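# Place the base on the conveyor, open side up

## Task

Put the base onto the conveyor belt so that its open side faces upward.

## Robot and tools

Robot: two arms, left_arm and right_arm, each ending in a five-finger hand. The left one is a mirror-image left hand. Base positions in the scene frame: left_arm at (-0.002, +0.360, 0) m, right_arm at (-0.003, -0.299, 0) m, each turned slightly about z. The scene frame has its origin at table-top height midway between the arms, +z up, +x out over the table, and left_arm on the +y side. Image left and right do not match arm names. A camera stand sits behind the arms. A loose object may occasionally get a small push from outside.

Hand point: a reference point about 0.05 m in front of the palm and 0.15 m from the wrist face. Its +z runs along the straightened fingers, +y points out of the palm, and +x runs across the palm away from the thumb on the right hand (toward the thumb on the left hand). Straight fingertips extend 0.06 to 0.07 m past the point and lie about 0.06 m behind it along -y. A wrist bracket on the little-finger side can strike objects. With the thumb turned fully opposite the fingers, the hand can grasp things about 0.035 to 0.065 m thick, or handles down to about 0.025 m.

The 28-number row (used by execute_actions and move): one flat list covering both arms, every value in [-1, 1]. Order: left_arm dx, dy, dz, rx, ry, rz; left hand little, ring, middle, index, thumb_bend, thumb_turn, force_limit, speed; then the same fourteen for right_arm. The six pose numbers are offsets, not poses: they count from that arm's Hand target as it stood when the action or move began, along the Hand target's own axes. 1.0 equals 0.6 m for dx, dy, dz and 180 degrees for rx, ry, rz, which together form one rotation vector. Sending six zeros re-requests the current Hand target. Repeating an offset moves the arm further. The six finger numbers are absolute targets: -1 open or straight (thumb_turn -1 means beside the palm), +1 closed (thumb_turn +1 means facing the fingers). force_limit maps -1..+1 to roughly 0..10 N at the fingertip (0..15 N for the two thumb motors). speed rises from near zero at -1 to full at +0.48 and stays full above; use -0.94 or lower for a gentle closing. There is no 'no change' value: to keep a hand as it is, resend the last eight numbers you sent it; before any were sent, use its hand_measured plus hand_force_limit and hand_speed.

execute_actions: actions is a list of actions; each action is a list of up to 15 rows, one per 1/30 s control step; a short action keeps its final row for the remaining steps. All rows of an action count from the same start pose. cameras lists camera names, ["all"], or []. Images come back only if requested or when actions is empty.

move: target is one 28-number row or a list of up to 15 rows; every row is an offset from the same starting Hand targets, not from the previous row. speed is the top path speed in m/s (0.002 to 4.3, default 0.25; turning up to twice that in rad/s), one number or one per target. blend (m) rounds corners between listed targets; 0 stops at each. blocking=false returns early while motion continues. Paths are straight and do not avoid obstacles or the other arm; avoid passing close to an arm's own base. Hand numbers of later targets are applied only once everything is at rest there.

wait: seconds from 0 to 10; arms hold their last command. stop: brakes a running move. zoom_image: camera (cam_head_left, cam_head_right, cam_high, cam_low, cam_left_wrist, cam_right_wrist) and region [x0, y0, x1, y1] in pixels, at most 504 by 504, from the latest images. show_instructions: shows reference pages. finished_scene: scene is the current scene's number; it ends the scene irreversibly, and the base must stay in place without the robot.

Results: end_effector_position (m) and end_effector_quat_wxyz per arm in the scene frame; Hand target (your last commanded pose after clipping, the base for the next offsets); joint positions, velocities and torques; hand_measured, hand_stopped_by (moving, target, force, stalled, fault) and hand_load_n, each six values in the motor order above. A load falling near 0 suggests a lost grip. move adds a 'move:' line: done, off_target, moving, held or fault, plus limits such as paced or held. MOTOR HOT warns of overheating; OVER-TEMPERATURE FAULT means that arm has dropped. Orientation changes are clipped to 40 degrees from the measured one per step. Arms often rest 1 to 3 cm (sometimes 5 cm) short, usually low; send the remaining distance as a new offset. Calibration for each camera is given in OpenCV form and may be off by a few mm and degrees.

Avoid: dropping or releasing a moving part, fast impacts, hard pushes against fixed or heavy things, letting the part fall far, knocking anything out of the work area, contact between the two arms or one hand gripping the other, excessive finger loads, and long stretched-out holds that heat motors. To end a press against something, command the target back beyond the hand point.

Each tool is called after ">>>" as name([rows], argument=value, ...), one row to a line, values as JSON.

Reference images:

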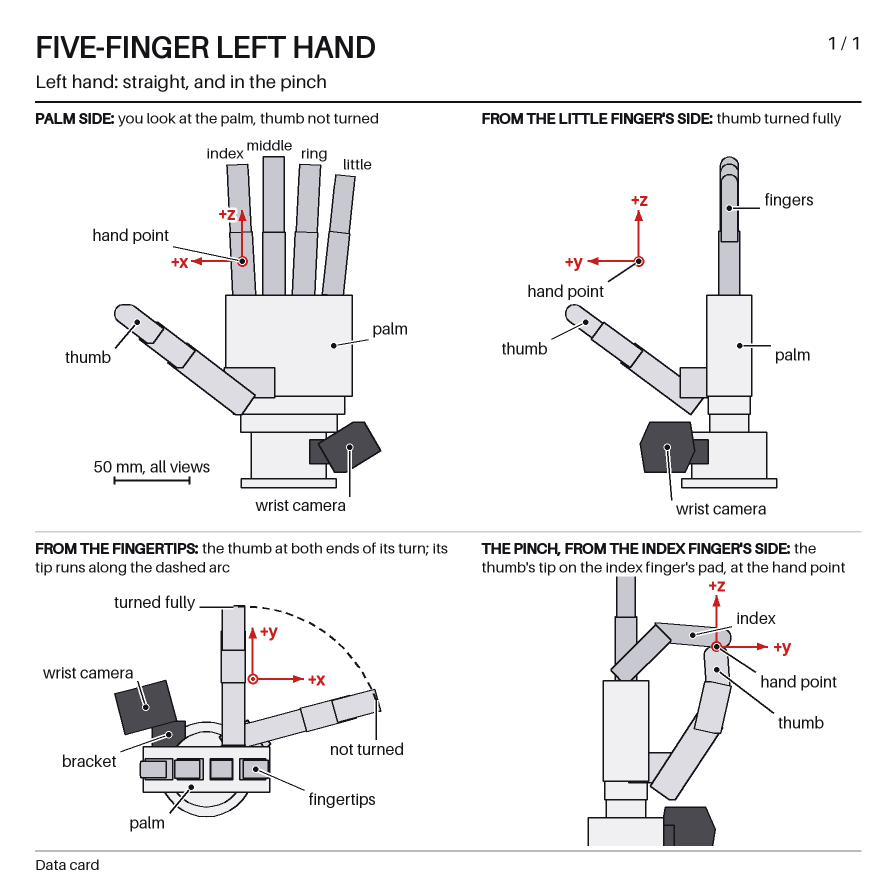

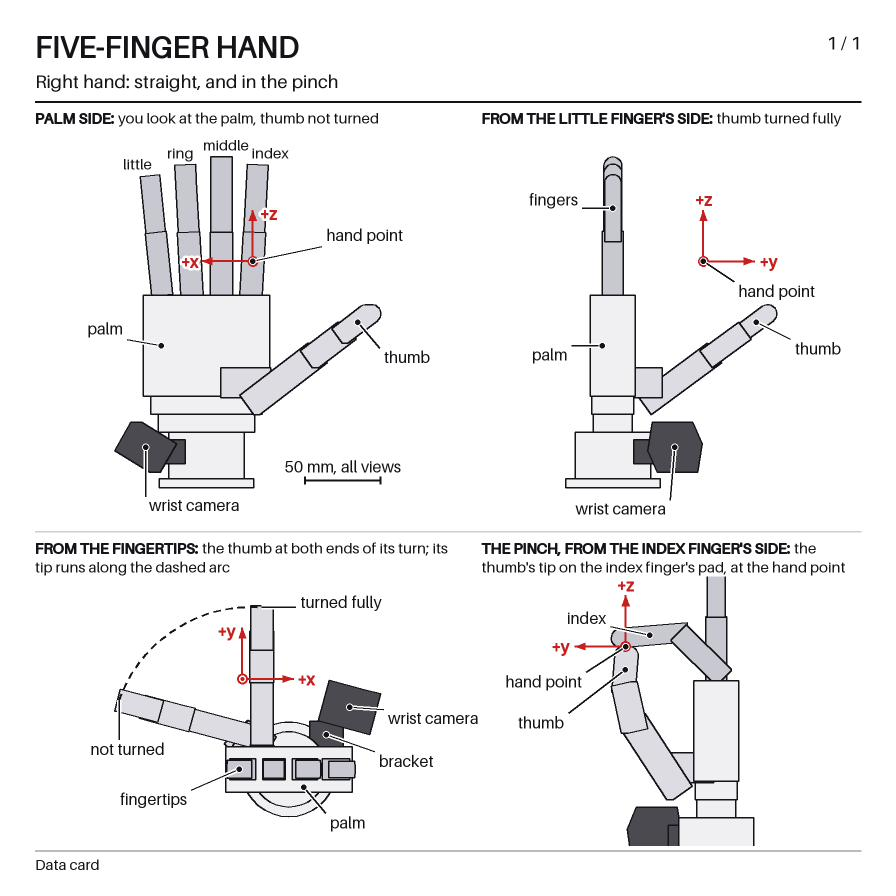

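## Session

>>> execute_actions(actions=[])

Scene clock: 0.00 s.
left_arm: end_effector_position=(+0.4509, +0.2715, +0.2573) hand_measured=(-1.000, -1.000, -1.000, -1.000, -1.000, -1.000) hand_load_n=(+0.0, +0.0, +0.0, +0.0, +0.0, -0.5) hand_stopped_by=(target, target, target, target, target, target) hand_force_limit=0.00 hand_speed=-0.80 end_effector_quat_wxyz=(+0.121, -0.572, +0.809, +0.058) | right_arm: end_effector_position=(+0.6121, -0.4231, +0.1496) hand_measured=(-1.000, -1.000, -1.000, -1.000, -1.000, -1.000) hand_load_n=(+0.0, +0.0, +0.0, +0.0, +0.0, +0.0) hand_stopped_by=(target, target, target, target, target, target) hand_force_limit=0.00 hand_speed=-0.80 end_effector_quat_wxyz=(+0.080, -0.425, +0.806, -0.405)
Joint positions: left_arm=[-0.256 1.66 1.732 -1.571 -0.26 0.1] | right_arm=[-0.034 1.685 1.384 -0.596 0.566 0.301]
Joint velocities: within noise
Joint torques (N m): no reading
Heat: left arm: hottest elbow 27 °C; right arm: hottest waist 24 °C.
Hand target: left_arm +0.4606, +0.2743, +0.2757; +0.142, -0.574, +0.805, +0.039 | right_arm +0.6260, -0.4214, +0.1714; +0.097, -0.419, +0.799, -0.419
camera_calibration:
cam_left_wrist: T_world_to_cam=[[0.806567, -0.590642, -0.0243406, -0.196198], [-0.571056, -0.789142, 0.226164, 0.418683], [-0.15279, -0.168517, -0.973785, 0.48527], [0, 0, 0, 1]] pos_world=[0.471483, 0.296294, 0.373082]
cam_right_wrist: T_world_to_cam=[[-0.777924, 0.126107, -0.615574, 0.621453], [0.187048, 0.981718, -0.0352642, 0.313466], [0.599873, -0.142575, -0.78729, -0.19008], [0, 0, 0, 1]] pos_world=[0.538834, -0.413206, 0.243957]

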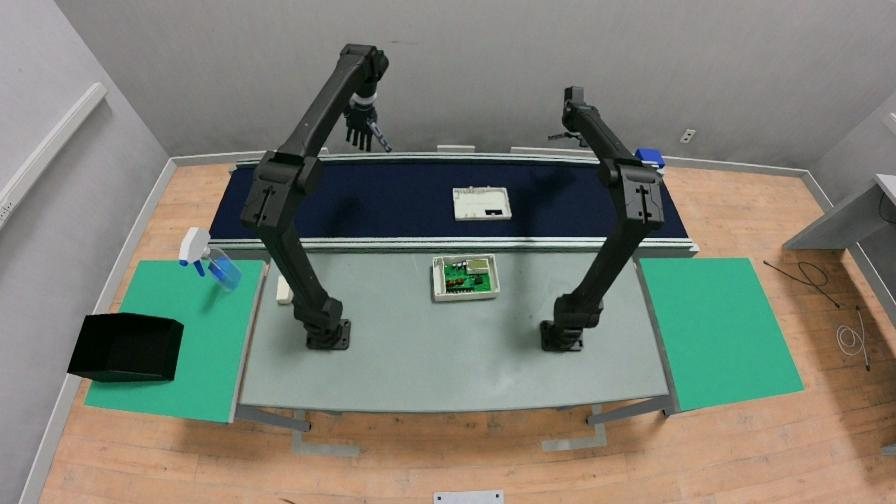

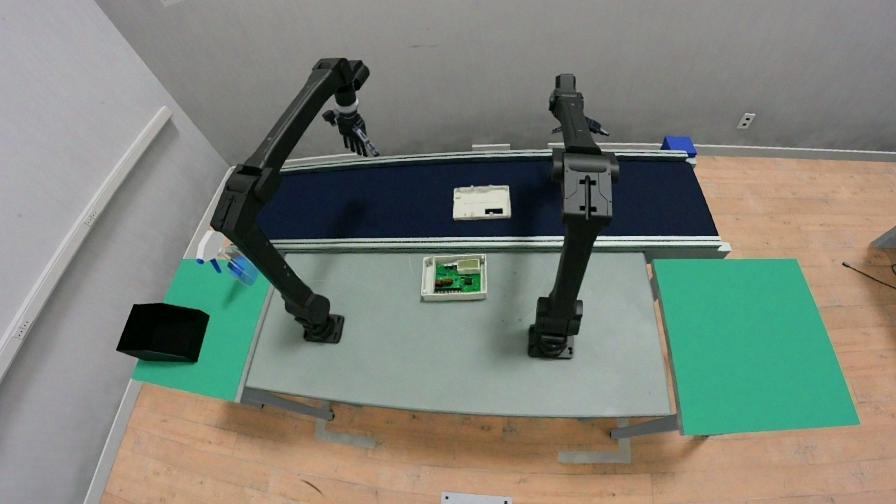

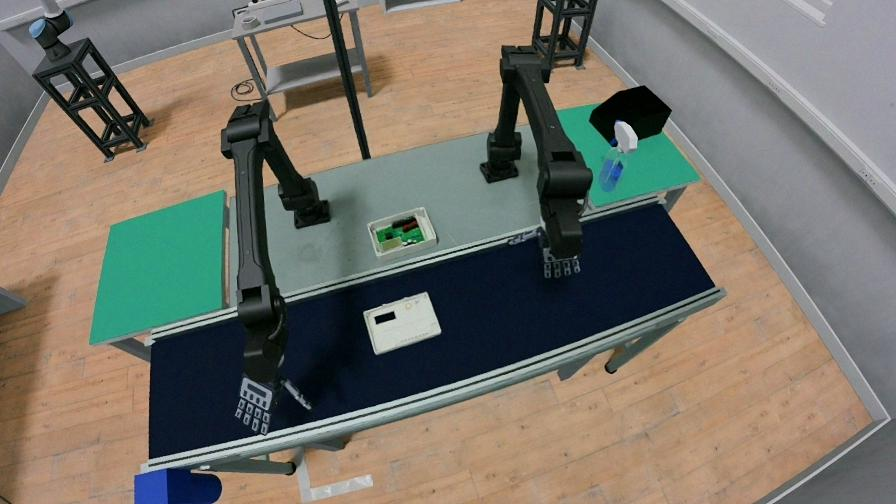

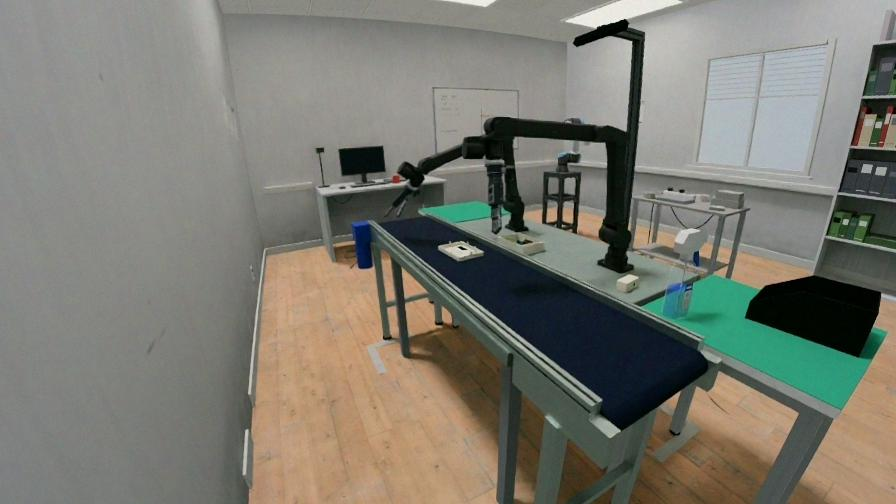

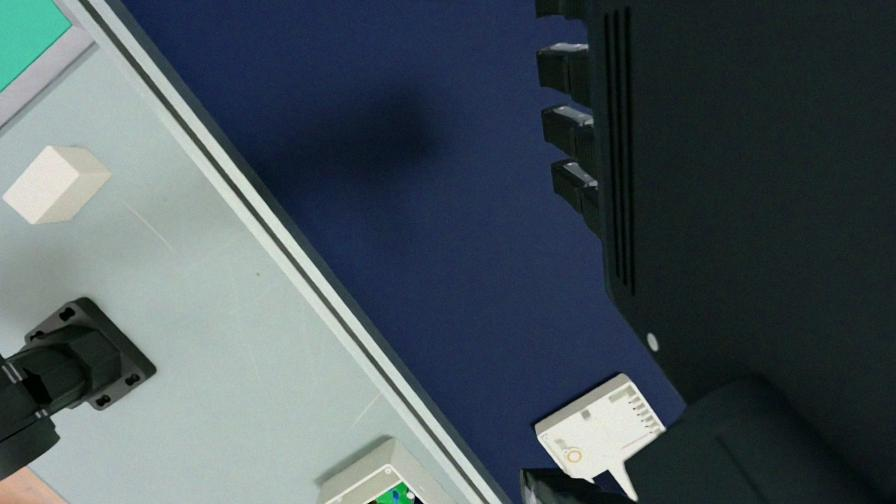

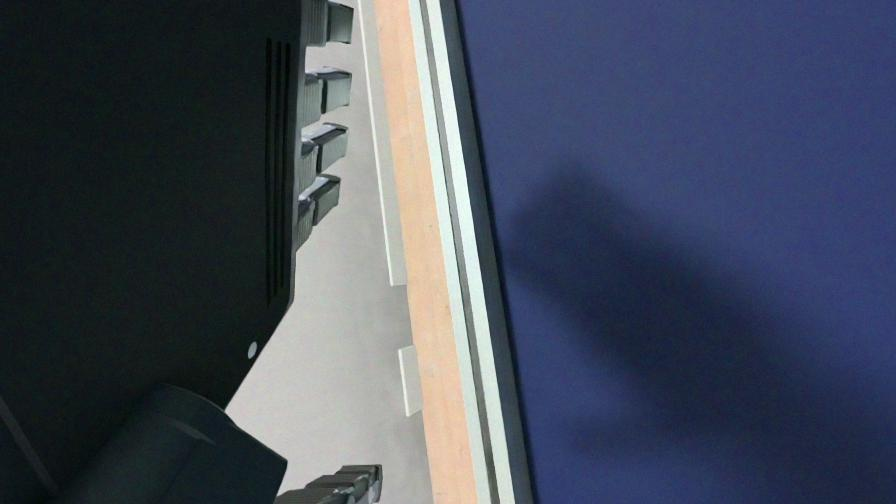

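>>> zoom_image(camera="cam_head_left", region=[410, 230, 520, 320])

>>> zoom_image(camera="cam_high", region=[350, 190, 460, 370])

Scaled by 4.582 from the camera's 896x504 image, which has a finer 1280x720 frame.

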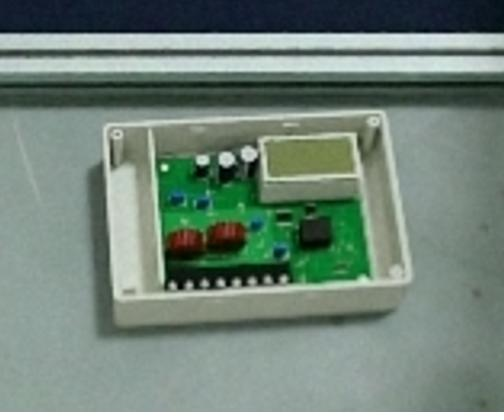

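Scaled by 2.800 from the camera's 896x504 image, which has a finer 1280x720 frame.

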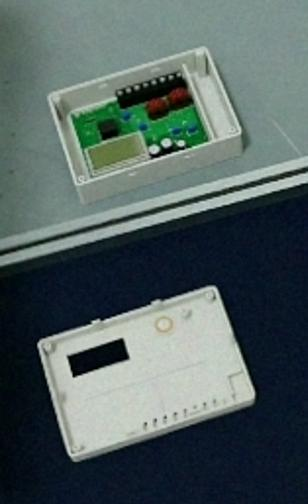

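>>> move([
  [0, 0, 0, 0, 0, 0, -1, -1, -1, -1, -1, -1, 0, -0.8, -0.087, 0.2955, -0.5077, -0.0527, -0.1575, -0.2916, 0.3, 0.3, 0.3, 0.3, -1, 1, 0.0, 0.0],
  [0, 0, 0, 0, 0, 0, -1, -1, -1, -1, -1, -1, 0, -0.8, -0.2397, 0.7415, -0.8888, -0.1054, -0.3149, -0.5831, 0.3, 0.3, 0.3, 0.3, -1, 1, 0.0, 0.0],
], speed=0.3, blend=[0.08, 0], cameras=["cam_right_wrist", "cam_high"])

>>> zoom_image(camera="cam_right_wrist", region=[440, 0, 896, 456])

Scene clock: 39.27 s.
left_arm: end_effector_position=(+0.4509, +0.2715, +0.2573) hand_measured=(-1.000, -1.000, -1.000, -1.000, -1.000, -1.000) hand_load_n=(+0.0, -0.5, +0.0, +0.0, +0.0, +0.0) hand_stopped_by=(target, target, target, target, target, target) hand_force_limit=0.00 hand_speed=-0.80 end_effector_quat_wxyz=(+0.121, -0.572, +0.809, +0.058) | right_arm: end_effector_position=(+0.1765, +0.1112, +0.1290) hand_measured=(+0.300, +0.300, +0.300, +0.300, -1.000, +1.000) hand_load_n=(+0.0, +0.0, +0.0, +0.0, +0.0, +0.0) hand_stopped_by=(target, target, target, target, target, target) hand_force_limit=0.00 hand_speed=0.00 end_effector_quat_wxyz=(+0.025, +0.994, -0.102, -0.011)
Joint positions: left_arm=[-0.256 1.66 1.732 -1.571 -0.26 0.1] | right_arm=[1.186 1.756 1.499 -1.368 -0.003 -0.242]
Joint torques (N m): left_arm=[-1.79 -15.91 11.07 0.64 -0.28 0.05] | right_arm=[0.62 -9.76 12.26 -0.38 -0.06 -0.19]
Heat: left arm: hottest elbow 33 °C; right arm: hottest elbow 32 °C.
Hand target: left_arm +0.4606, +0.2743, +0.2757; +0.142, -0.574, +0.805, +0.039 | right_arm +0.1843, +0.1328, +0.1445; +0.000, +0.995, -0.096, +0.000
Off the commanded pose: left_arm 0.021 m, 3 deg | right_arm 0.028 m, 3 deg.
move: off_target (left_arm, right_arm)
camera_calibration:
cam_right_wrist: T_world_to_cam=[[0.0592078, -0.994981, 0.0806633, 0.0895897], [-0.874137, -0.0126561, 0.485514, 0.100385], [-0.482057, -0.099257, -0.870499, 0.328187], [0, 0, 0, 1]] pos_world=[0.240651, 0.122986, 0.229722]
Images, in order (width x height): cam_high 896x504, cam_right_wrist 896x504.

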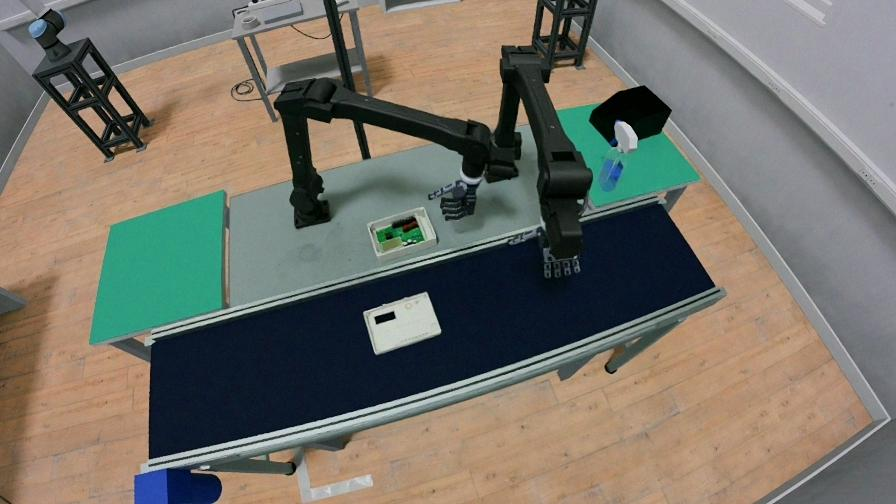

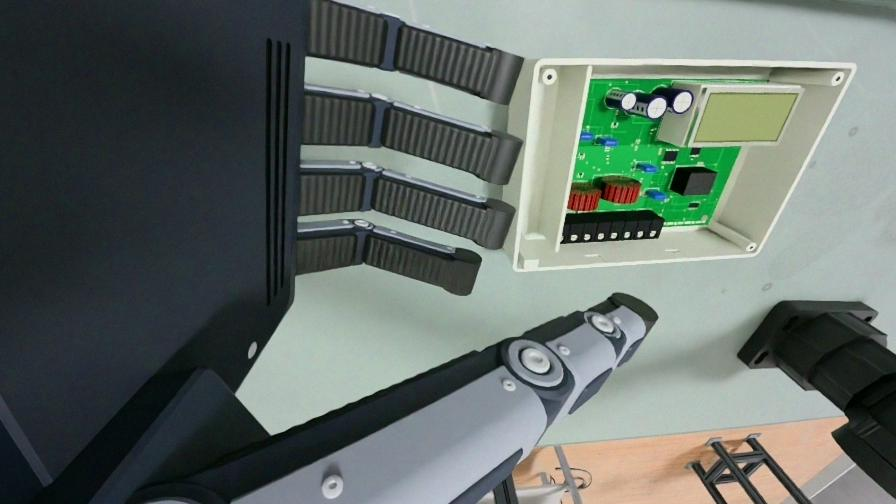

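Scaled by 1.105 from the camera's 896x504 image, which has a finer 1280x720 frame.

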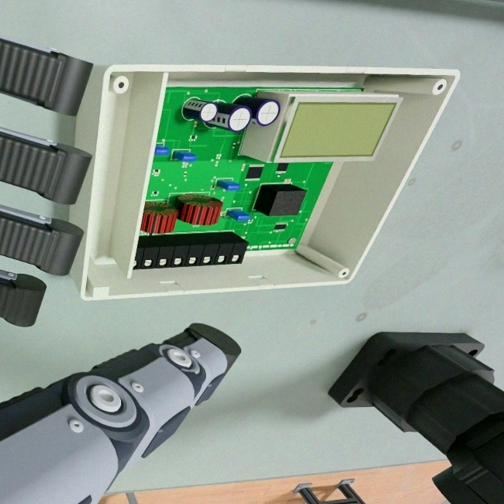

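>>> move(target=[0, 0, 0, 0, 0, 0, -1, -1, -1, -1, -1, -1, 0, -0.8, 0.003, 0.016, 0.113, 0.0165, 0, -0.012, 0.3, 0.3, 0.3, 0.3, -0.75, 1, 0.0, 0.0], speed=0.15, cameras=["cam_right_wrist"])

Scene clock: 55.73 s.
left_arm: end_effector_position=(+0.4509, +0.2715, +0.2573) hand_measured=(-1.000, -1.000, -1.000, -1.000, -1.000, -1.000) hand_load_n=(+0.0, +0.0, +0.0, +0.0, +0.0, +0.0) hand_stopped_by=(target, target, target, target, target, target) hand_force_limit=0.00 hand_speed=-0.80 end_effector_quat_wxyz=(+0.121, -0.572, +0.809, +0.058) | right_arm: end_effector_position=(+0.1825, +0.1188, +0.0794) hand_measured=(+0.300, +0.300, +0.300, +0.300, -0.750, +1.000) hand_load_n=(+0.0, +0.0, +0.0, +0.0, +0.0, +0.0) hand_stopped_by=(target, target, target, target, target, target) hand_force_limit=0.00 hand_speed=0.00 end_effector_quat_wxyz=(-0.018, +0.996, -0.084, +0.004)
Joint positions: left_arm=[-0.256 1.66 1.732 -1.571 -0.26 0.1] | right_arm=[1.186 1.756 1.38 -1.158 -0.005 -0.279]
Joint torques (N m): left_arm=[-1.79 -15.91 11.07 0.65 -0.28 0.06] | right_arm=[-0.09 -9.93 7.24 0.64 -0.09 -0.19]
Heat: left arm: hottest elbow 35 °C; right arm: hottest elbow 36 °C.
Hand target: left_arm +0.4606, +0.2743, +0.2757; +0.142, -0.574, +0.805, +0.039 | right_arm +0.1843, +0.1231, +0.0767; -0.026, +0.997, -0.077, +0.003
Off the commanded pose: left_arm 0.021 m, 3 deg | right_arm 0.005 m, 1 deg.
move: off_target (left_arm)
camera_calibration:
cam_right_wrist: T_world_to_cam=[[0.0943407, -0.995539, 0.00134525, 0.10084], [-0.889887, -0.0837228, 0.448433, 0.144097], [-0.44632, -0.0435026, -0.893815, 0.27737], [0, 0, 0, 1]] pos_world=[0.242512, 0.12452, 0.183164]
Images, in order (width x height): cam_right_wrist 896x504.

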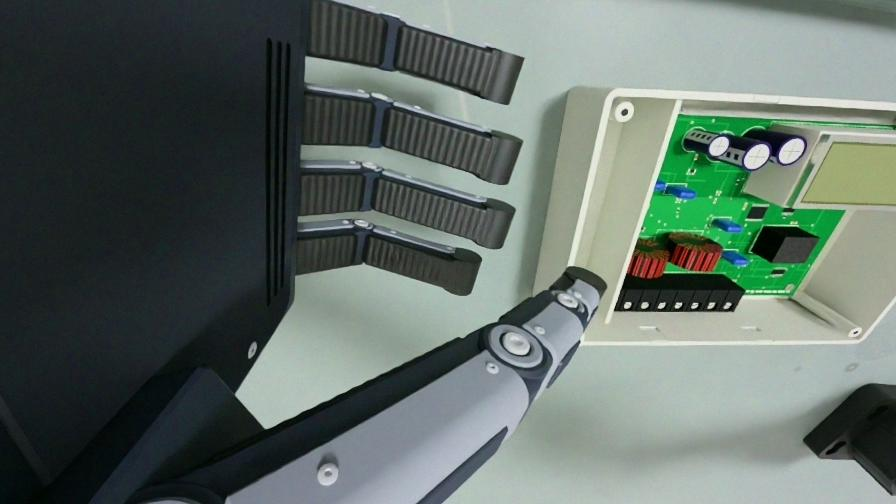

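>>> move([
  [0, 0, 0, 0, 0, 0, -1, -1, -1, -1, -1, -1, 0, -0.8, -0.002, 0.033, 0.056, -0.011, 0, 0, 0.3, 0.3, 0.3, 0.3, -0.75, 1, 0.0, 0.0],
  [0, 0, 0, 0, 0, 0, -1, -1, -1, -1, -1, -1, 0, -0.8, -0.0025, 0.055, 0.083, -0.011, 0, 0, 0.3, 0.3, 0.3, 0.3, -0.75, 1, 0.0, 0.0],
], speed=0.08, cameras=["cam_right_wrist"])

>>> zoom_image(camera="cam_right_wrist", region=[440, 80, 840, 480])

Scene clock: 65.63 s.
left_arm: end_effector_position=(+0.4509, +0.2715, +0.2573) hand_measured=(-1.000, -1.000, -1.000, -1.000, -1.000, -1.000) hand_load_n=(+0.0, +0.0, +0.0, -0.5, +0.0, +0.0) hand_stopped_by=(target, target, target, target, target, target) hand_force_limit=0.00 hand_speed=-0.80 end_effector_quat_wxyz=(+0.121, -0.572, +0.809, +0.058) | right_arm: end_effector_position=(+0.1712, +0.0903, +0.0277) hand_measured=(+0.300, +0.300, +0.300, +0.300, -0.750, +1.000) hand_load_n=(+0.0, +0.0, +0.0, +0.0, +1.0, +0.5) hand_stopped_by=(target, target, target, target, target, target) hand_force_limit=0.00 hand_speed=0.00 end_effector_quat_wxyz=(-0.001, +0.997, -0.082, -0.006)
Joint positions: left_arm=[-0.256 1.66 1.732 -1.571 -0.26 0.1] | right_arm=[1.18 1.771 1.243 -1.046 -0.011 -0.289]
Joint torques (N m): left_arm=[-1.85 -15.91 11.07 0.62 -0.28 0.06] | right_arm=[-0.62 -9.58 6.57 0.77 0.07 -0.19]
Heat: left arm: hottest elbow 35 °C; right arm: hottest elbow 34 °C.
Hand target: left_arm +0.4606, +0.2743, +0.2757; +0.142, -0.574, +0.805, +0.039 | right_arm +0.1782, +0.0933, +0.0253; -0.009, +0.997, -0.077, +0.002
Off the commanded pose: left_arm 0.021 m, 3 deg | right_arm 0.008 m, 1 deg.
move: off_target (left_arm)
camera_calibration:
cam_right_wrist: T_world_to_cam=[[0.0993808, -0.994526, 0.0322571, 0.071688], [-0.879069, -0.0725621, 0.47114, 0.151316], [-0.466221, -0.0751785, -0.881468, 0.23075], [0, 0, 0, 1]] pos_world=[0.233473, 0.0996228, 0.129795]
Images, in order (width x height): cam_right_wrist 896x504.

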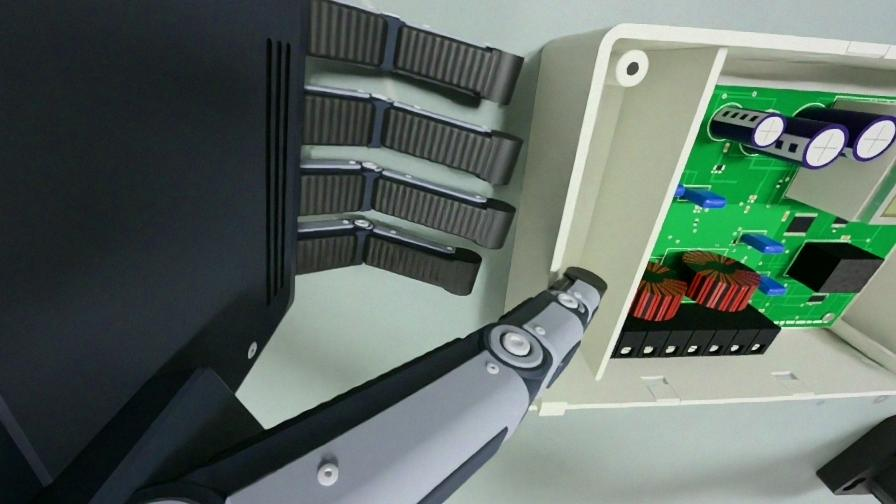

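Scaled by 1.260 from the camera's 896x504 image, which has a finer 1280x720 frame.

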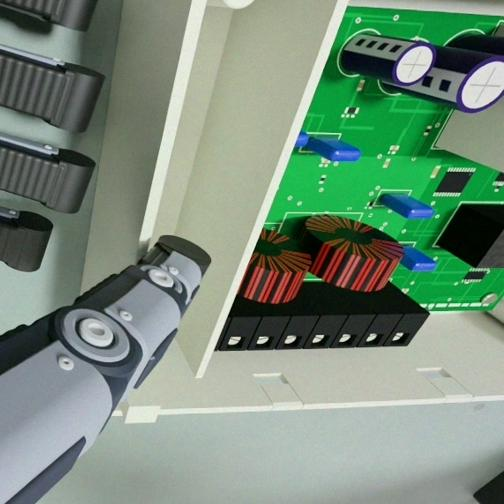

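>>> move(target=[0, 0, 0, 0, 0, 0, -1, -1, -1, -1, -1, -1, 0, -0.8, 0, 0, 0, 0, 0, 0, 0.3, 0.3, 0.3, 0.3, 0.3, 1, 0.35, -0.9], speed=0.06, cameras=["cam_right_wrist"])

>>> zoom_image(camera="cam_right_wrist", region=[440, 80, 840, 480])

Scene clock: 69.67 s.
left_arm: end_effector_position=(+0.4509, +0.2715, +0.2573) hand_measured=(-1.000, -1.000, -1.000, -1.000, -1.000, -1.000) hand_load_n=(+0.0, +0.0, +0.0, +0.0, +0.0, +0.0) hand_stopped_by=(target, target, target, target, target, target) hand_force_limit=0.00 hand_speed=-0.80 end_effector_quat_wxyz=(+0.121, -0.572, +0.809, +0.058) | right_arm: end_effector_position=(+0.1714, +0.0893, +0.0279) hand_measured=(+0.300, +0.300, +0.300, +0.300, -0.702, +1.000) hand_load_n=(+0.0, +0.5, +0.0, +0.0, +9.5, +2.0) hand_stopped_by=(target, target, target, target, force, target) hand_force_limit=0.35 hand_speed=-0.90 end_effector_quat_wxyz=(+0.001, +0.997, -0.082, -0.005)
Joint positions: left_arm=[-0.256 1.66 1.732 -1.571 -0.26 0.1] | right_arm=[1.18 1.771 1.243 -1.049 -0.008 -0.289]
Joint torques (N m): left_arm=[-1.73 -15.85 11.07 0.65 -0.28 0.05] | right_arm=[-0.62 -9.52 6.63 0.81 0.07 -0.19]
Heat: left arm: hottest elbow 36 °C; right arm: hottest elbow 33 °C.
Hand target: left_arm +0.4606, +0.2743, +0.2757; +0.142, -0.574, +0.805, +0.039 | right_arm +0.1782, +0.0933, +0.0253; -0.009, +0.997, -0.077, +0.002
Off the commanded pose: left_arm 0.021 m, 3 deg | right_arm 0.008 m, 1 deg.
move: off_target (left_arm)
camera_calibration:
cam_right_wrist: T_world_to_cam=[[0.0993813, -0.994381, 0.0364532, 0.0705367], [-0.879752, -0.0706898, 0.470147, 0.151279], [-0.464929, -0.0787936, -0.881835, 0.230983], [0, 0, 0, 1]] pos_world=[0.233469, 0.0990343, 0.129994]
Images, in order (width x height): cam_right_wrist 896x504.

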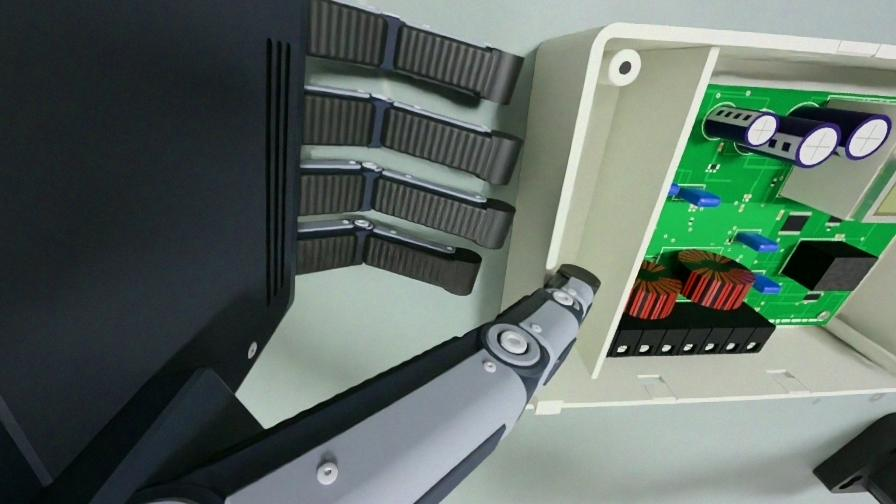

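Scaled by 1.260 from the camera's 896x504 image, which has a finer 1280x720 frame.

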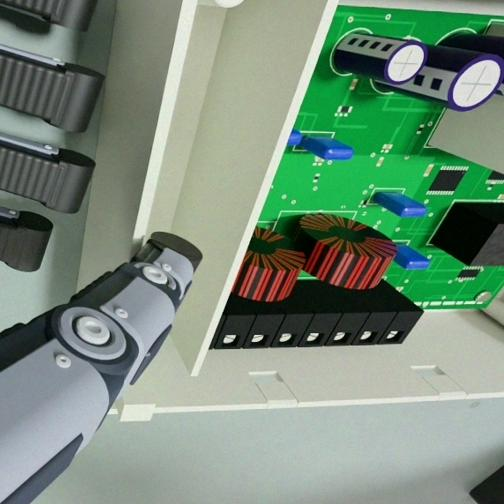

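>>> move(target=[0, 0, 0, 0, 0, 0, -1, -1, -1, -1, -1, -1, 0, -0.8, 0, 0, -0.06, 0, 0, 0, 0.3, 0.3, 0.3, 0.3, 0.3, 1, 0.35, -0.9], speed=0.05, cameras=["cam_right_wrist", "cam_low"])

>>> zoom_image(camera="cam_low", region=[440, 180, 600, 280])

Scene clock: 76.77 s.
left_arm: end_effector_position=(+0.4509, +0.2715, +0.2573) hand_measured=(-1.000, -1.000, -1.000, -1.000, -1.000, -1.000) hand_load_n=(+0.0, +0.0, +0.0, +0.0, +0.0, +0.0) hand_stopped_by=(target, target, target, target, target, target) hand_force_limit=0.00 hand_speed=-0.80 end_effector_quat_wxyz=(+0.121, -0.572, +0.809, +0.058) | right_arm: end_effector_position=(+0.1660, +0.0818, +0.0400) hand_measured=(+0.300, +0.300, +0.300, +0.300, -0.702, +1.000) hand_load_n=(+0.0, +0.0, +0.5, +0.0, +0.0, +0.0) hand_stopped_by=(target, target, target, target, force, target) hand_force_limit=0.35 hand_speed=-0.90 end_effector_quat_wxyz=(+0.009, +0.997, -0.073, -0.010)
Joint positions: left_arm=[-0.256 1.66 1.732 -1.571 -0.26 0.1] | right_arm=[1.184 1.748 1.243 -1.09 -0.011 -0.303]
Joint torques (N m): left_arm=[-1.79 -15.91 11.08 0.65 -0.28 0.06] | right_arm=[-0.67 -11.05 9.88 -0.54 0.07 -0.18]
Heat: left arm: hottest elbow 36 °C; right arm: hottest elbow 33 °C.
Hand target: left_arm +0.4606, +0.2743, +0.2757; +0.142, -0.574, +0.805, +0.039 | right_arm +0.1781, +0.0927, +0.0613; -0.009, +0.997, -0.077, +0.002
Off the commanded pose: left_arm 0.021 m, 3 deg | right_arm 0.027 m, 3 deg.
move: off_target (left_arm, right_arm)
camera_calibration:
cam_right_wrist: T_world_to_cam=[[0.118088, -0.991735, 0.0501777, 0.059396], [-0.873186, -0.0796441, 0.480836, 0.139483], [-0.472866, -0.100596, -0.875373, 0.241507], [0, 0, 0, 1]] pos_world=[0.228981, 0.0943086, 0.14136]
Images, in order (width x height): cam_low 896x504, cam_right_wrist 896x504.

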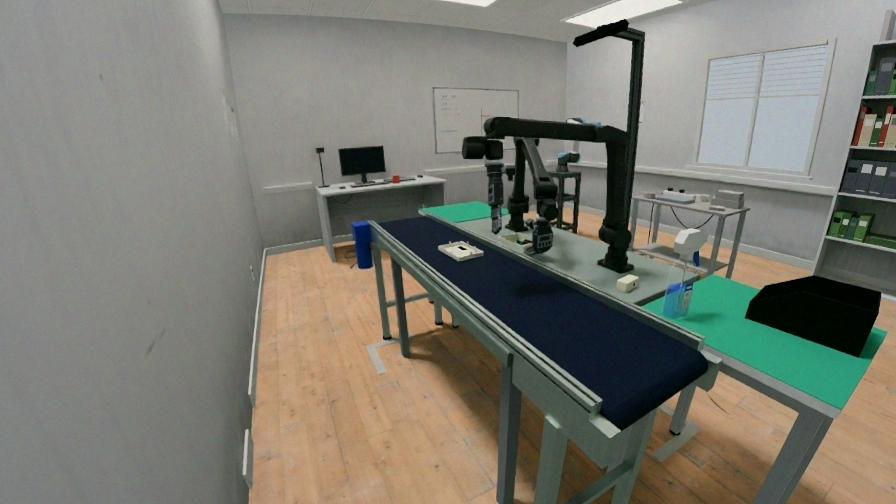

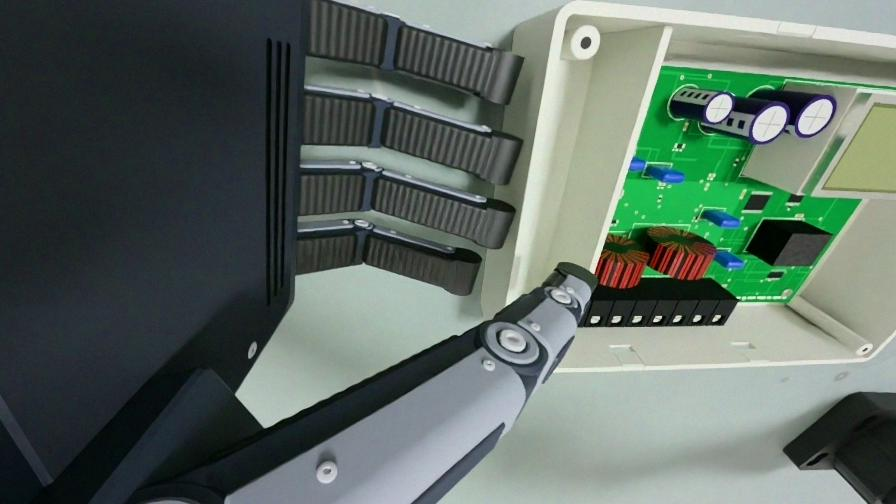

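Scaled by 3.150 from the camera's 896x504 image, which has a finer 1280x720 frame.

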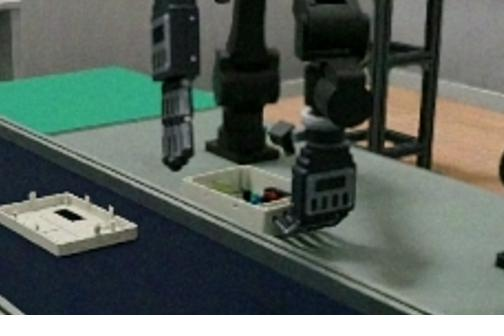

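>>> move([
  [0, 0, 0, 0, 0, 0, -1, -1, -1, -1, -1, -1, 0, -0.8, 0.0065, -0.006, 0.0273, 0, 0, 0, 0.45, 0.45, 0.45, 0.45, -0.8, 1, 0.35, -0.2],
  [0, 0, 0, 0, 0, 0, -1, -1, -1, -1, -1, -1, 0, -0.8, 0.0077, 0.0035, 0.0678, 0, 0, 0, 0.45, 0.45, 0.45, 0.45, -0.8, 1, 0.35, -0.2],
], speed=0.05, cameras=["cam_right_wrist"])

>>> zoom_image(camera="cam_right_wrist", region=[440, 0, 840, 400])

Scene clock: 96.87 s.
left_arm: end_effector_position=(+0.4509, +0.2715, +0.2573) hand_measured=(-1.000, -1.000, -1.000, -1.000, -1.000, -1.000) hand_load_n=(+0.0, +0.0, +0.0, +0.0, +0.0, +0.0) hand_stopped_by=(target, target, target, target, target, target) hand_force_limit=0.00 hand_speed=-0.80 end_effector_quat_wxyz=(+0.121, -0.572, +0.809, +0.058) | right_arm: end_effector_position=(+0.1787, +0.0919, +0.0278) hand_measured=(+0.450, +0.450, +0.450, +0.450, -0.800, +1.000) hand_load_n=(+0.0, +0.0, +0.0, +0.5, +0.0, +0.0) hand_stopped_by=(target, target, target, target, target, target) hand_force_limit=0.35 hand_speed=-0.20 end_effector_quat_wxyz=(-0.010, +0.997, -0.079, -0.001)
Joint positions: left_arm=[-0.256 1.66 1.732 -1.571 -0.26 0.1] | right_arm=[1.169 1.768 1.243 -1.029 -0.009 -0.306]
Joint torques (N m): left_arm=[-1.79 -15.91 11.07 0.64 -0.28 0.06] | right_arm=[-0.56 -9 6.16 0.57 0.03 -0.19]
Heat: left arm: hottest elbow 37 °C; right arm: hottest elbow 35 °C.
Hand target: left_arm +0.4606, +0.2743, +0.2757; +0.142, -0.574, +0.805, +0.039 | right_arm +0.1825, +0.0906, +0.0206; -0.009, +0.997, -0.077, +0.002
Off the commanded pose: left_arm 0.021 m, 3 deg | right_arm 0.008 m, 0 deg.
move: off_target (left_arm)
camera_calibration:
cam_right_wrist: T_world_to_cam=[[0.105241, -0.994317, 0.0160667, 0.0719656], [-0.883424, -0.0860608, 0.460603, 0.160349], [-0.456602, -0.0626677, -0.887461, 0.231833], [0, 0, 0, 1]] pos_world=[0.239938, 0.0998848, 0.130729]
Images, in order (width x height): cam_right_wrist 896x504.

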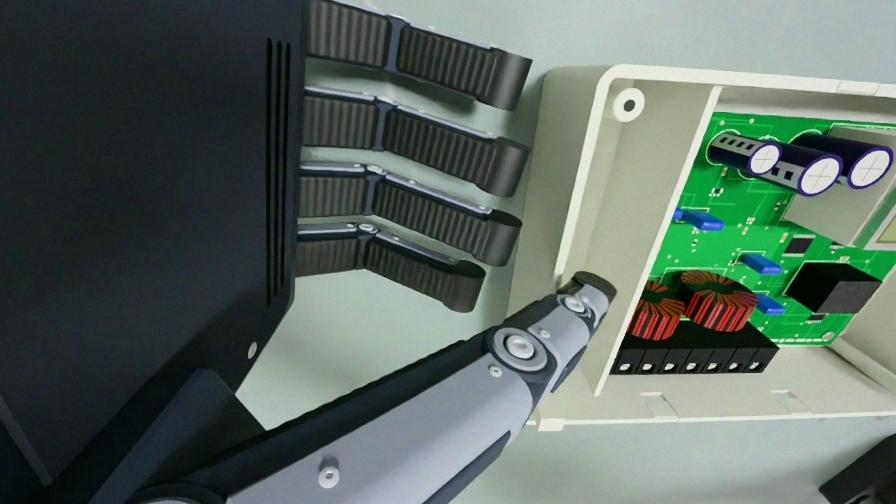

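Scaled by 1.260 from the camera's 896x504 image, which has a finer 1280x720 frame.

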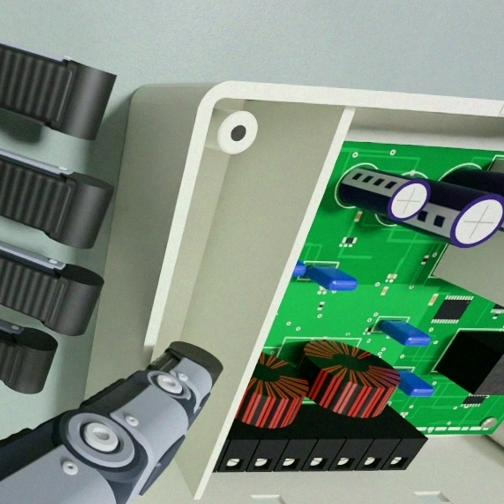

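>>> move(target=[0, 0, 0, 0, 0, 0, -1, -1, -1, -1, -1, -1, 0, -0.8, -0.001, 0.0157, 0.018, 0, 0, 0, 0.45, 0.45, 0.45, 0.45, -0.8, 1, 0.35, -0.2], speed=0.04, cameras=["cam_right_wrist"])

Scene clock: 101.97 s.
left_arm: end_effector_position=(+0.4509, +0.2715, +0.2573) hand_measured=(-1.000, -1.000, -1.000, -1.000, -1.000, -1.000) hand_load_n=(+0.0, +0.0, +0.0, +0.0, +0.0, +0.0) hand_stopped_by=(target, target, target, target, target, target) hand_force_limit=0.00 hand_speed=-0.80 end_effector_quat_wxyz=(+0.121, -0.572, +0.809, +0.058) | right_arm: end_effector_position=(+0.1748, +0.0849, +0.0175) hand_measured=(+0.450, +0.450, +0.450, +0.450, -0.800, +1.000) hand_load_n=(-1.0, -0.5, +0.0, +0.0, +0.0, +0.0) hand_stopped_by=(target, target, target, target, target, target) hand_force_limit=0.35 hand_speed=-0.20 end_effector_quat_wxyz=(-0.004, +0.997, -0.077, +0.003)
Joint positions: left_arm=[-0.256 1.66 1.732 -1.571 -0.26 0.1] | right_arm=[1.175 1.768 1.211 -1.003 0.003 -0.303]
Joint torques (N m): left_arm=[-1.79 -15.91 11.07 0.65 -0.28 0.06] | right_arm=[-0.67 -9.17 5.41 0.96 -0.03 -0.21]
Heat: left arm: hottest elbow 37 °C; right arm: hottest elbow 34 °C.
Hand target: left_arm +0.4606, +0.2743, +0.2757; +0.142, -0.574, +0.805, +0.039 | right_arm +0.1805, +0.0816, +0.0096; -0.009, +0.997, -0.077, +0.002
Off the commanded pose: left_arm 0.021 m, 3 deg | right_arm 0.010 m, 1 deg.
move: off_target (left_arm)
camera_calibration:
cam_right_wrist: T_world_to_cam=[[0.107996, -0.99376, 0.0278811, 0.0648838], [-0.886941, -0.0836432, 0.454245, 0.161435], [-0.449079, -0.0737856, -0.89044, 0.220086], [0, 0, 0, 1]] pos_world=[0.235012, 0.094221, 0.120833]
Images, in order (width x height): cam_right_wrist 896x504.

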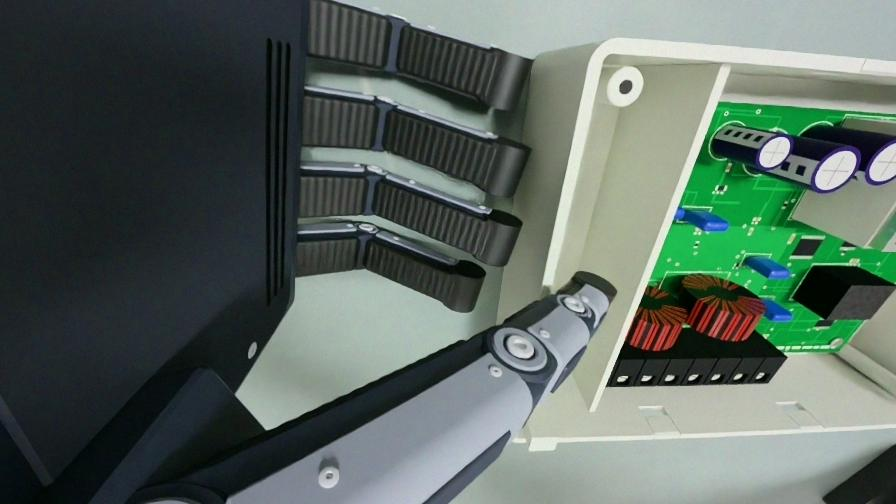

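>>> move(target=[0, 0, 0, 0, 0, 0, -1, -1, -1, -1, -1, -1, 0, -0.8, 0, 0, -0.006, 0, 0, 0, 0.45, 0.45, 0.45, 0.45, 0.3, 1, 0.5, -0.9], speed=0.04, cameras=["cam_right_wrist"])

>>> zoom_image(camera="cam_right_wrist", region=[440, 80, 840, 480])

Scene clock: 106.57 s.
left_arm: end_effector_position=(+0.4509, +0.2715, +0.2573) hand_measured=(-1.000, -1.000, -1.000, -1.000, -1.000, -1.000) hand_load_n=(+0.0, +0.0, +0.0, +0.5, +0.0, +0.0) hand_stopped_by=(target, target, target, target, target, target) hand_force_limit=0.00 hand_speed=-0.80 end_effector_quat_wxyz=(+0.121, -0.572, +0.809, +0.058) | right_arm: end_effector_position=(+0.1753, +0.0814, +0.0180) hand_measured=(+0.450, +0.450, +0.450, +0.450, -0.700, +1.000) hand_load_n=(+0.0, +0.0, +0.5, +0.5, +10.5, +2.0) hand_stopped_by=(target, target, target, target, force, target) hand_force_limit=0.50 hand_speed=-0.90 end_effector_quat_wxyz=(-0.005, +0.997, -0.071, -0.001)
Joint positions: left_arm=[-0.256 1.66 1.732 -1.571 -0.26 0.1] | right_arm=[1.169 1.764 1.205 -1.004 -0.006 -0.322]
Joint torques (N m): left_arm=[-1.79 -15.91 11.07 0.65 -0.28 0.06] | right_arm=[-0.67 -9.17 6.02 0.62 -0.03 -0.15]
Heat: left arm: hottest elbow 37 °C; right arm: hottest elbow 33 °C.
Hand target: left_arm +0.4606, +0.2743, +0.2757; +0.142, -0.574, +0.805, +0.039 | right_arm +0.1805, +0.0815, +0.0132; -0.009, +0.997, -0.077, +0.002
Off the commanded pose: left_arm 0.021 m, 3 deg | right_arm 0.007 m, 1 deg.
move: off_target (left_arm)
camera_calibration:
cam_right_wrist: T_world_to_cam=[[0.120498, -0.992387, 0.0254633, 0.0590802], [-0.881509, -0.0951684, 0.462478, 0.161276], [-0.456533, -0.0781738, -0.886265, 0.222066], [0, 0, 0, 1]] pos_world=[0.236427, 0.0913384, 0.120718]
Images, in order (width x height): cam_right_wrist 896x504.

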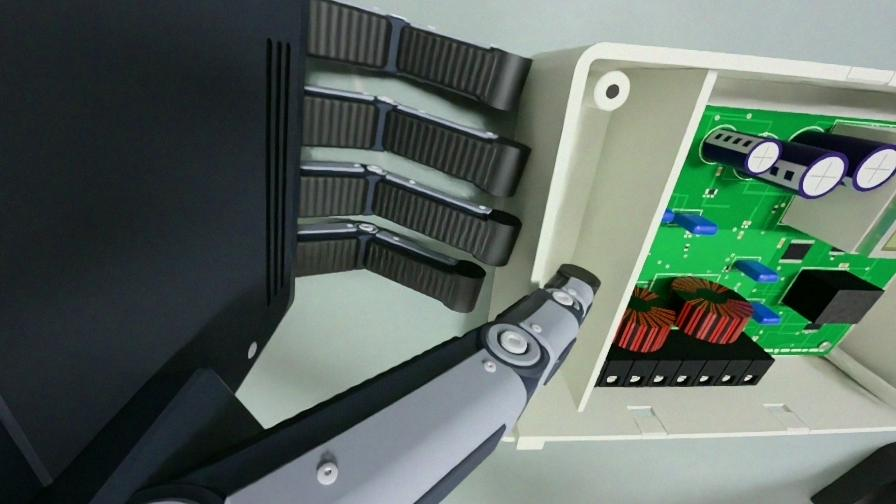

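Scaled by 1.260 from the camera's 896x504 image, which has a finer 1280x720 frame.

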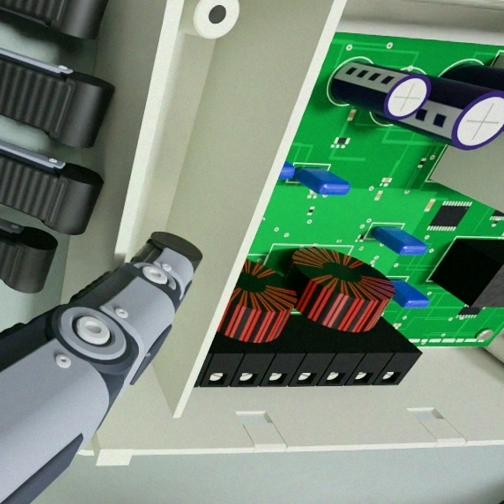

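>>> move(target=[0, 0, 0, 0, 0, 0, -1, -1, -1, -1, -1, -1, 0, -0.8, 0, 0, -0.04, 0, 0, 0, 0.45, 0.45, 0.45, 0.45, 0.3, 1, 0.5, -0.9], speed=0.04, cameras=["cam_right_wrist"])

Scene clock: 111.00 s.
left_arm: end_effector_position=(+0.4509, +0.2715, +0.2573) hand_measured=(-1.000, -1.000, -1.000, -1.000, -1.000, -1.000) hand_load_n=(+0.0, +0.0, +0.0, +0.0, +0.0, +0.0) hand_stopped_by=(target, target, target, target, target, target) hand_force_limit=0.00 hand_speed=-0.80 end_effector_quat_wxyz=(+0.121, -0.572, +0.809, +0.058) | right_arm: end_effector_position=(+0.1750, +0.0787, +0.0199) hand_measured=(+0.450, +0.450, +0.450, +0.450, -0.700, +1.000) hand_load_n=(+0.0, +0.0, +2.5, +0.0, +3.0, -1.0) hand_stopped_by=(target, target, target, target, force, target) hand_force_limit=0.50 hand_speed=-0.90 end_effector_quat_wxyz=(-0.002, +0.997, -0.071, -0.004)
Joint positions: left_arm=[-0.256 1.66 1.732 -1.571 -0.26 0.1] | right_arm=[1.166 1.761 1.205 -1.015 -0.009 -0.325]
Joint torques (N m): left_arm=[-1.79 -15.91 11.07 0.64 -0.28 0.05] | right_arm=[-0.67 -11.34 7.97 -0.79 -0.02 -0.11]
Heat: left arm: hottest elbow 38 °C; right arm: hottest elbow 32 °C.
Hand target: left_arm +0.4606, +0.2743, +0.2757; +0.142, -0.574, +0.805, +0.039 | right_arm +0.1804, +0.0811, +0.0372; -0.009, +0.997, -0.077, +0.002
Off the commanded pose: left_arm 0.021 m, 3 deg | right_arm 0.018 m, 1 deg.
move: off_target (left_arm, right_arm)
camera_calibration:
cam_right_wrist: T_world_to_cam=[[0.120647, -0.992238, 0.0301423, 0.0562159], [-0.878647, -0.0926057, 0.468406, 0.159031], [-0.461978, -0.0829959, -0.882999, 0.224675], [0, 0, 0, 1]] pos_world=[0.236744, 0.0891538, 0.122202]
Images, in order (width x height): cam_right_wrist 896x504.

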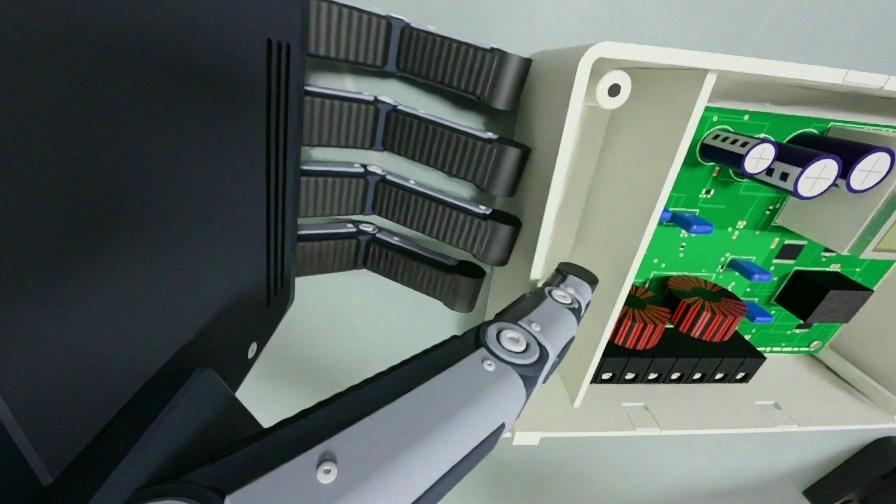

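>>> move(target=[0, 0, 0, 0, 0, 0, -1, -1, -1, -1, -1, -1, 0, -0.8, 0, 0, 0, 0, 0, 0, 0.45, 0.45, 0.45, 0.45, 0.35, 1, 0.6, -0.9], speed=0.04, cameras=["cam_right_wrist"])

Scene clock: 114.57 s.
left_arm: end_effector_position=(+0.4509, +0.2715, +0.2573) hand_measured=(-1.000, -1.000, -1.000, -1.000, -1.000, -1.000) hand_load_n=(-0.5, +0.0, +0.0, +0.0, +0.0, +0.0) hand_stopped_by=(target, target, target, target, target, target) hand_force_limit=0.00 hand_speed=-0.80 end_effector_quat_wxyz=(+0.121, -0.572, +0.809, +0.058) | right_arm: end_effector_position=(+0.1776, +0.0732, +0.0208) hand_measured=(+0.450, +0.450, +0.450, +0.450, -0.620, +1.000) hand_load_n=(+0.0, +0.0, +4.0, +0.5, +10.5, +0.5) hand_stopped_by=(target, target, target, target, force, target) hand_force_limit=0.60 hand_speed=-0.90 end_effector_quat_wxyz=(+0.007, +0.998, -0.069, -0.001)
Joint positions: left_arm=[-0.256 1.66 1.732 -1.571 -0.26 0.1] | right_arm=[1.161 1.761 1.205 -1.029 0.003 -0.332]
Joint torques (N m): left_arm=[-1.79 -15.91 11.06 0.64 -0.28 0.05] | right_arm=[-0.32 -11.22 7.97 -0.4 -0.02 -0.06]
Heat: left arm: hottest elbow 38 °C; right arm: hottest elbow 32 °C.
Hand target: left_arm +0.4606, +0.2743, +0.2757; +0.142, -0.574, +0.805, +0.039 | right_arm +0.1804, +0.0811, +0.0372; -0.009, +0.997, -0.077, +0.002
Off the commanded pose: left_arm 0.021 m, 3 deg | right_arm 0.018 m, 2 deg.
move: off_target (left_arm, right_arm)
camera_calibration:
cam_right_wrist: T_world_to_cam=[[0.123586, -0.991151, 0.0484377, 0.0494676], [-0.880571, -0.0870319, 0.465854, 0.160375], [-0.457516, -0.100226, -0.883535, 0.226703], [0, 0, 0, 1]] pos_world=[0.238828, 0.0857092, 0.123193]
Images, in order (width x height): cam_right_wrist 896x504.

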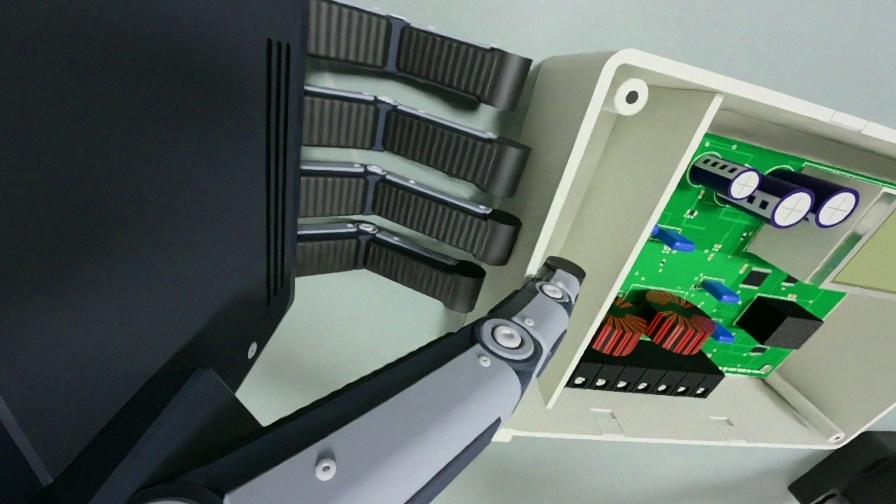

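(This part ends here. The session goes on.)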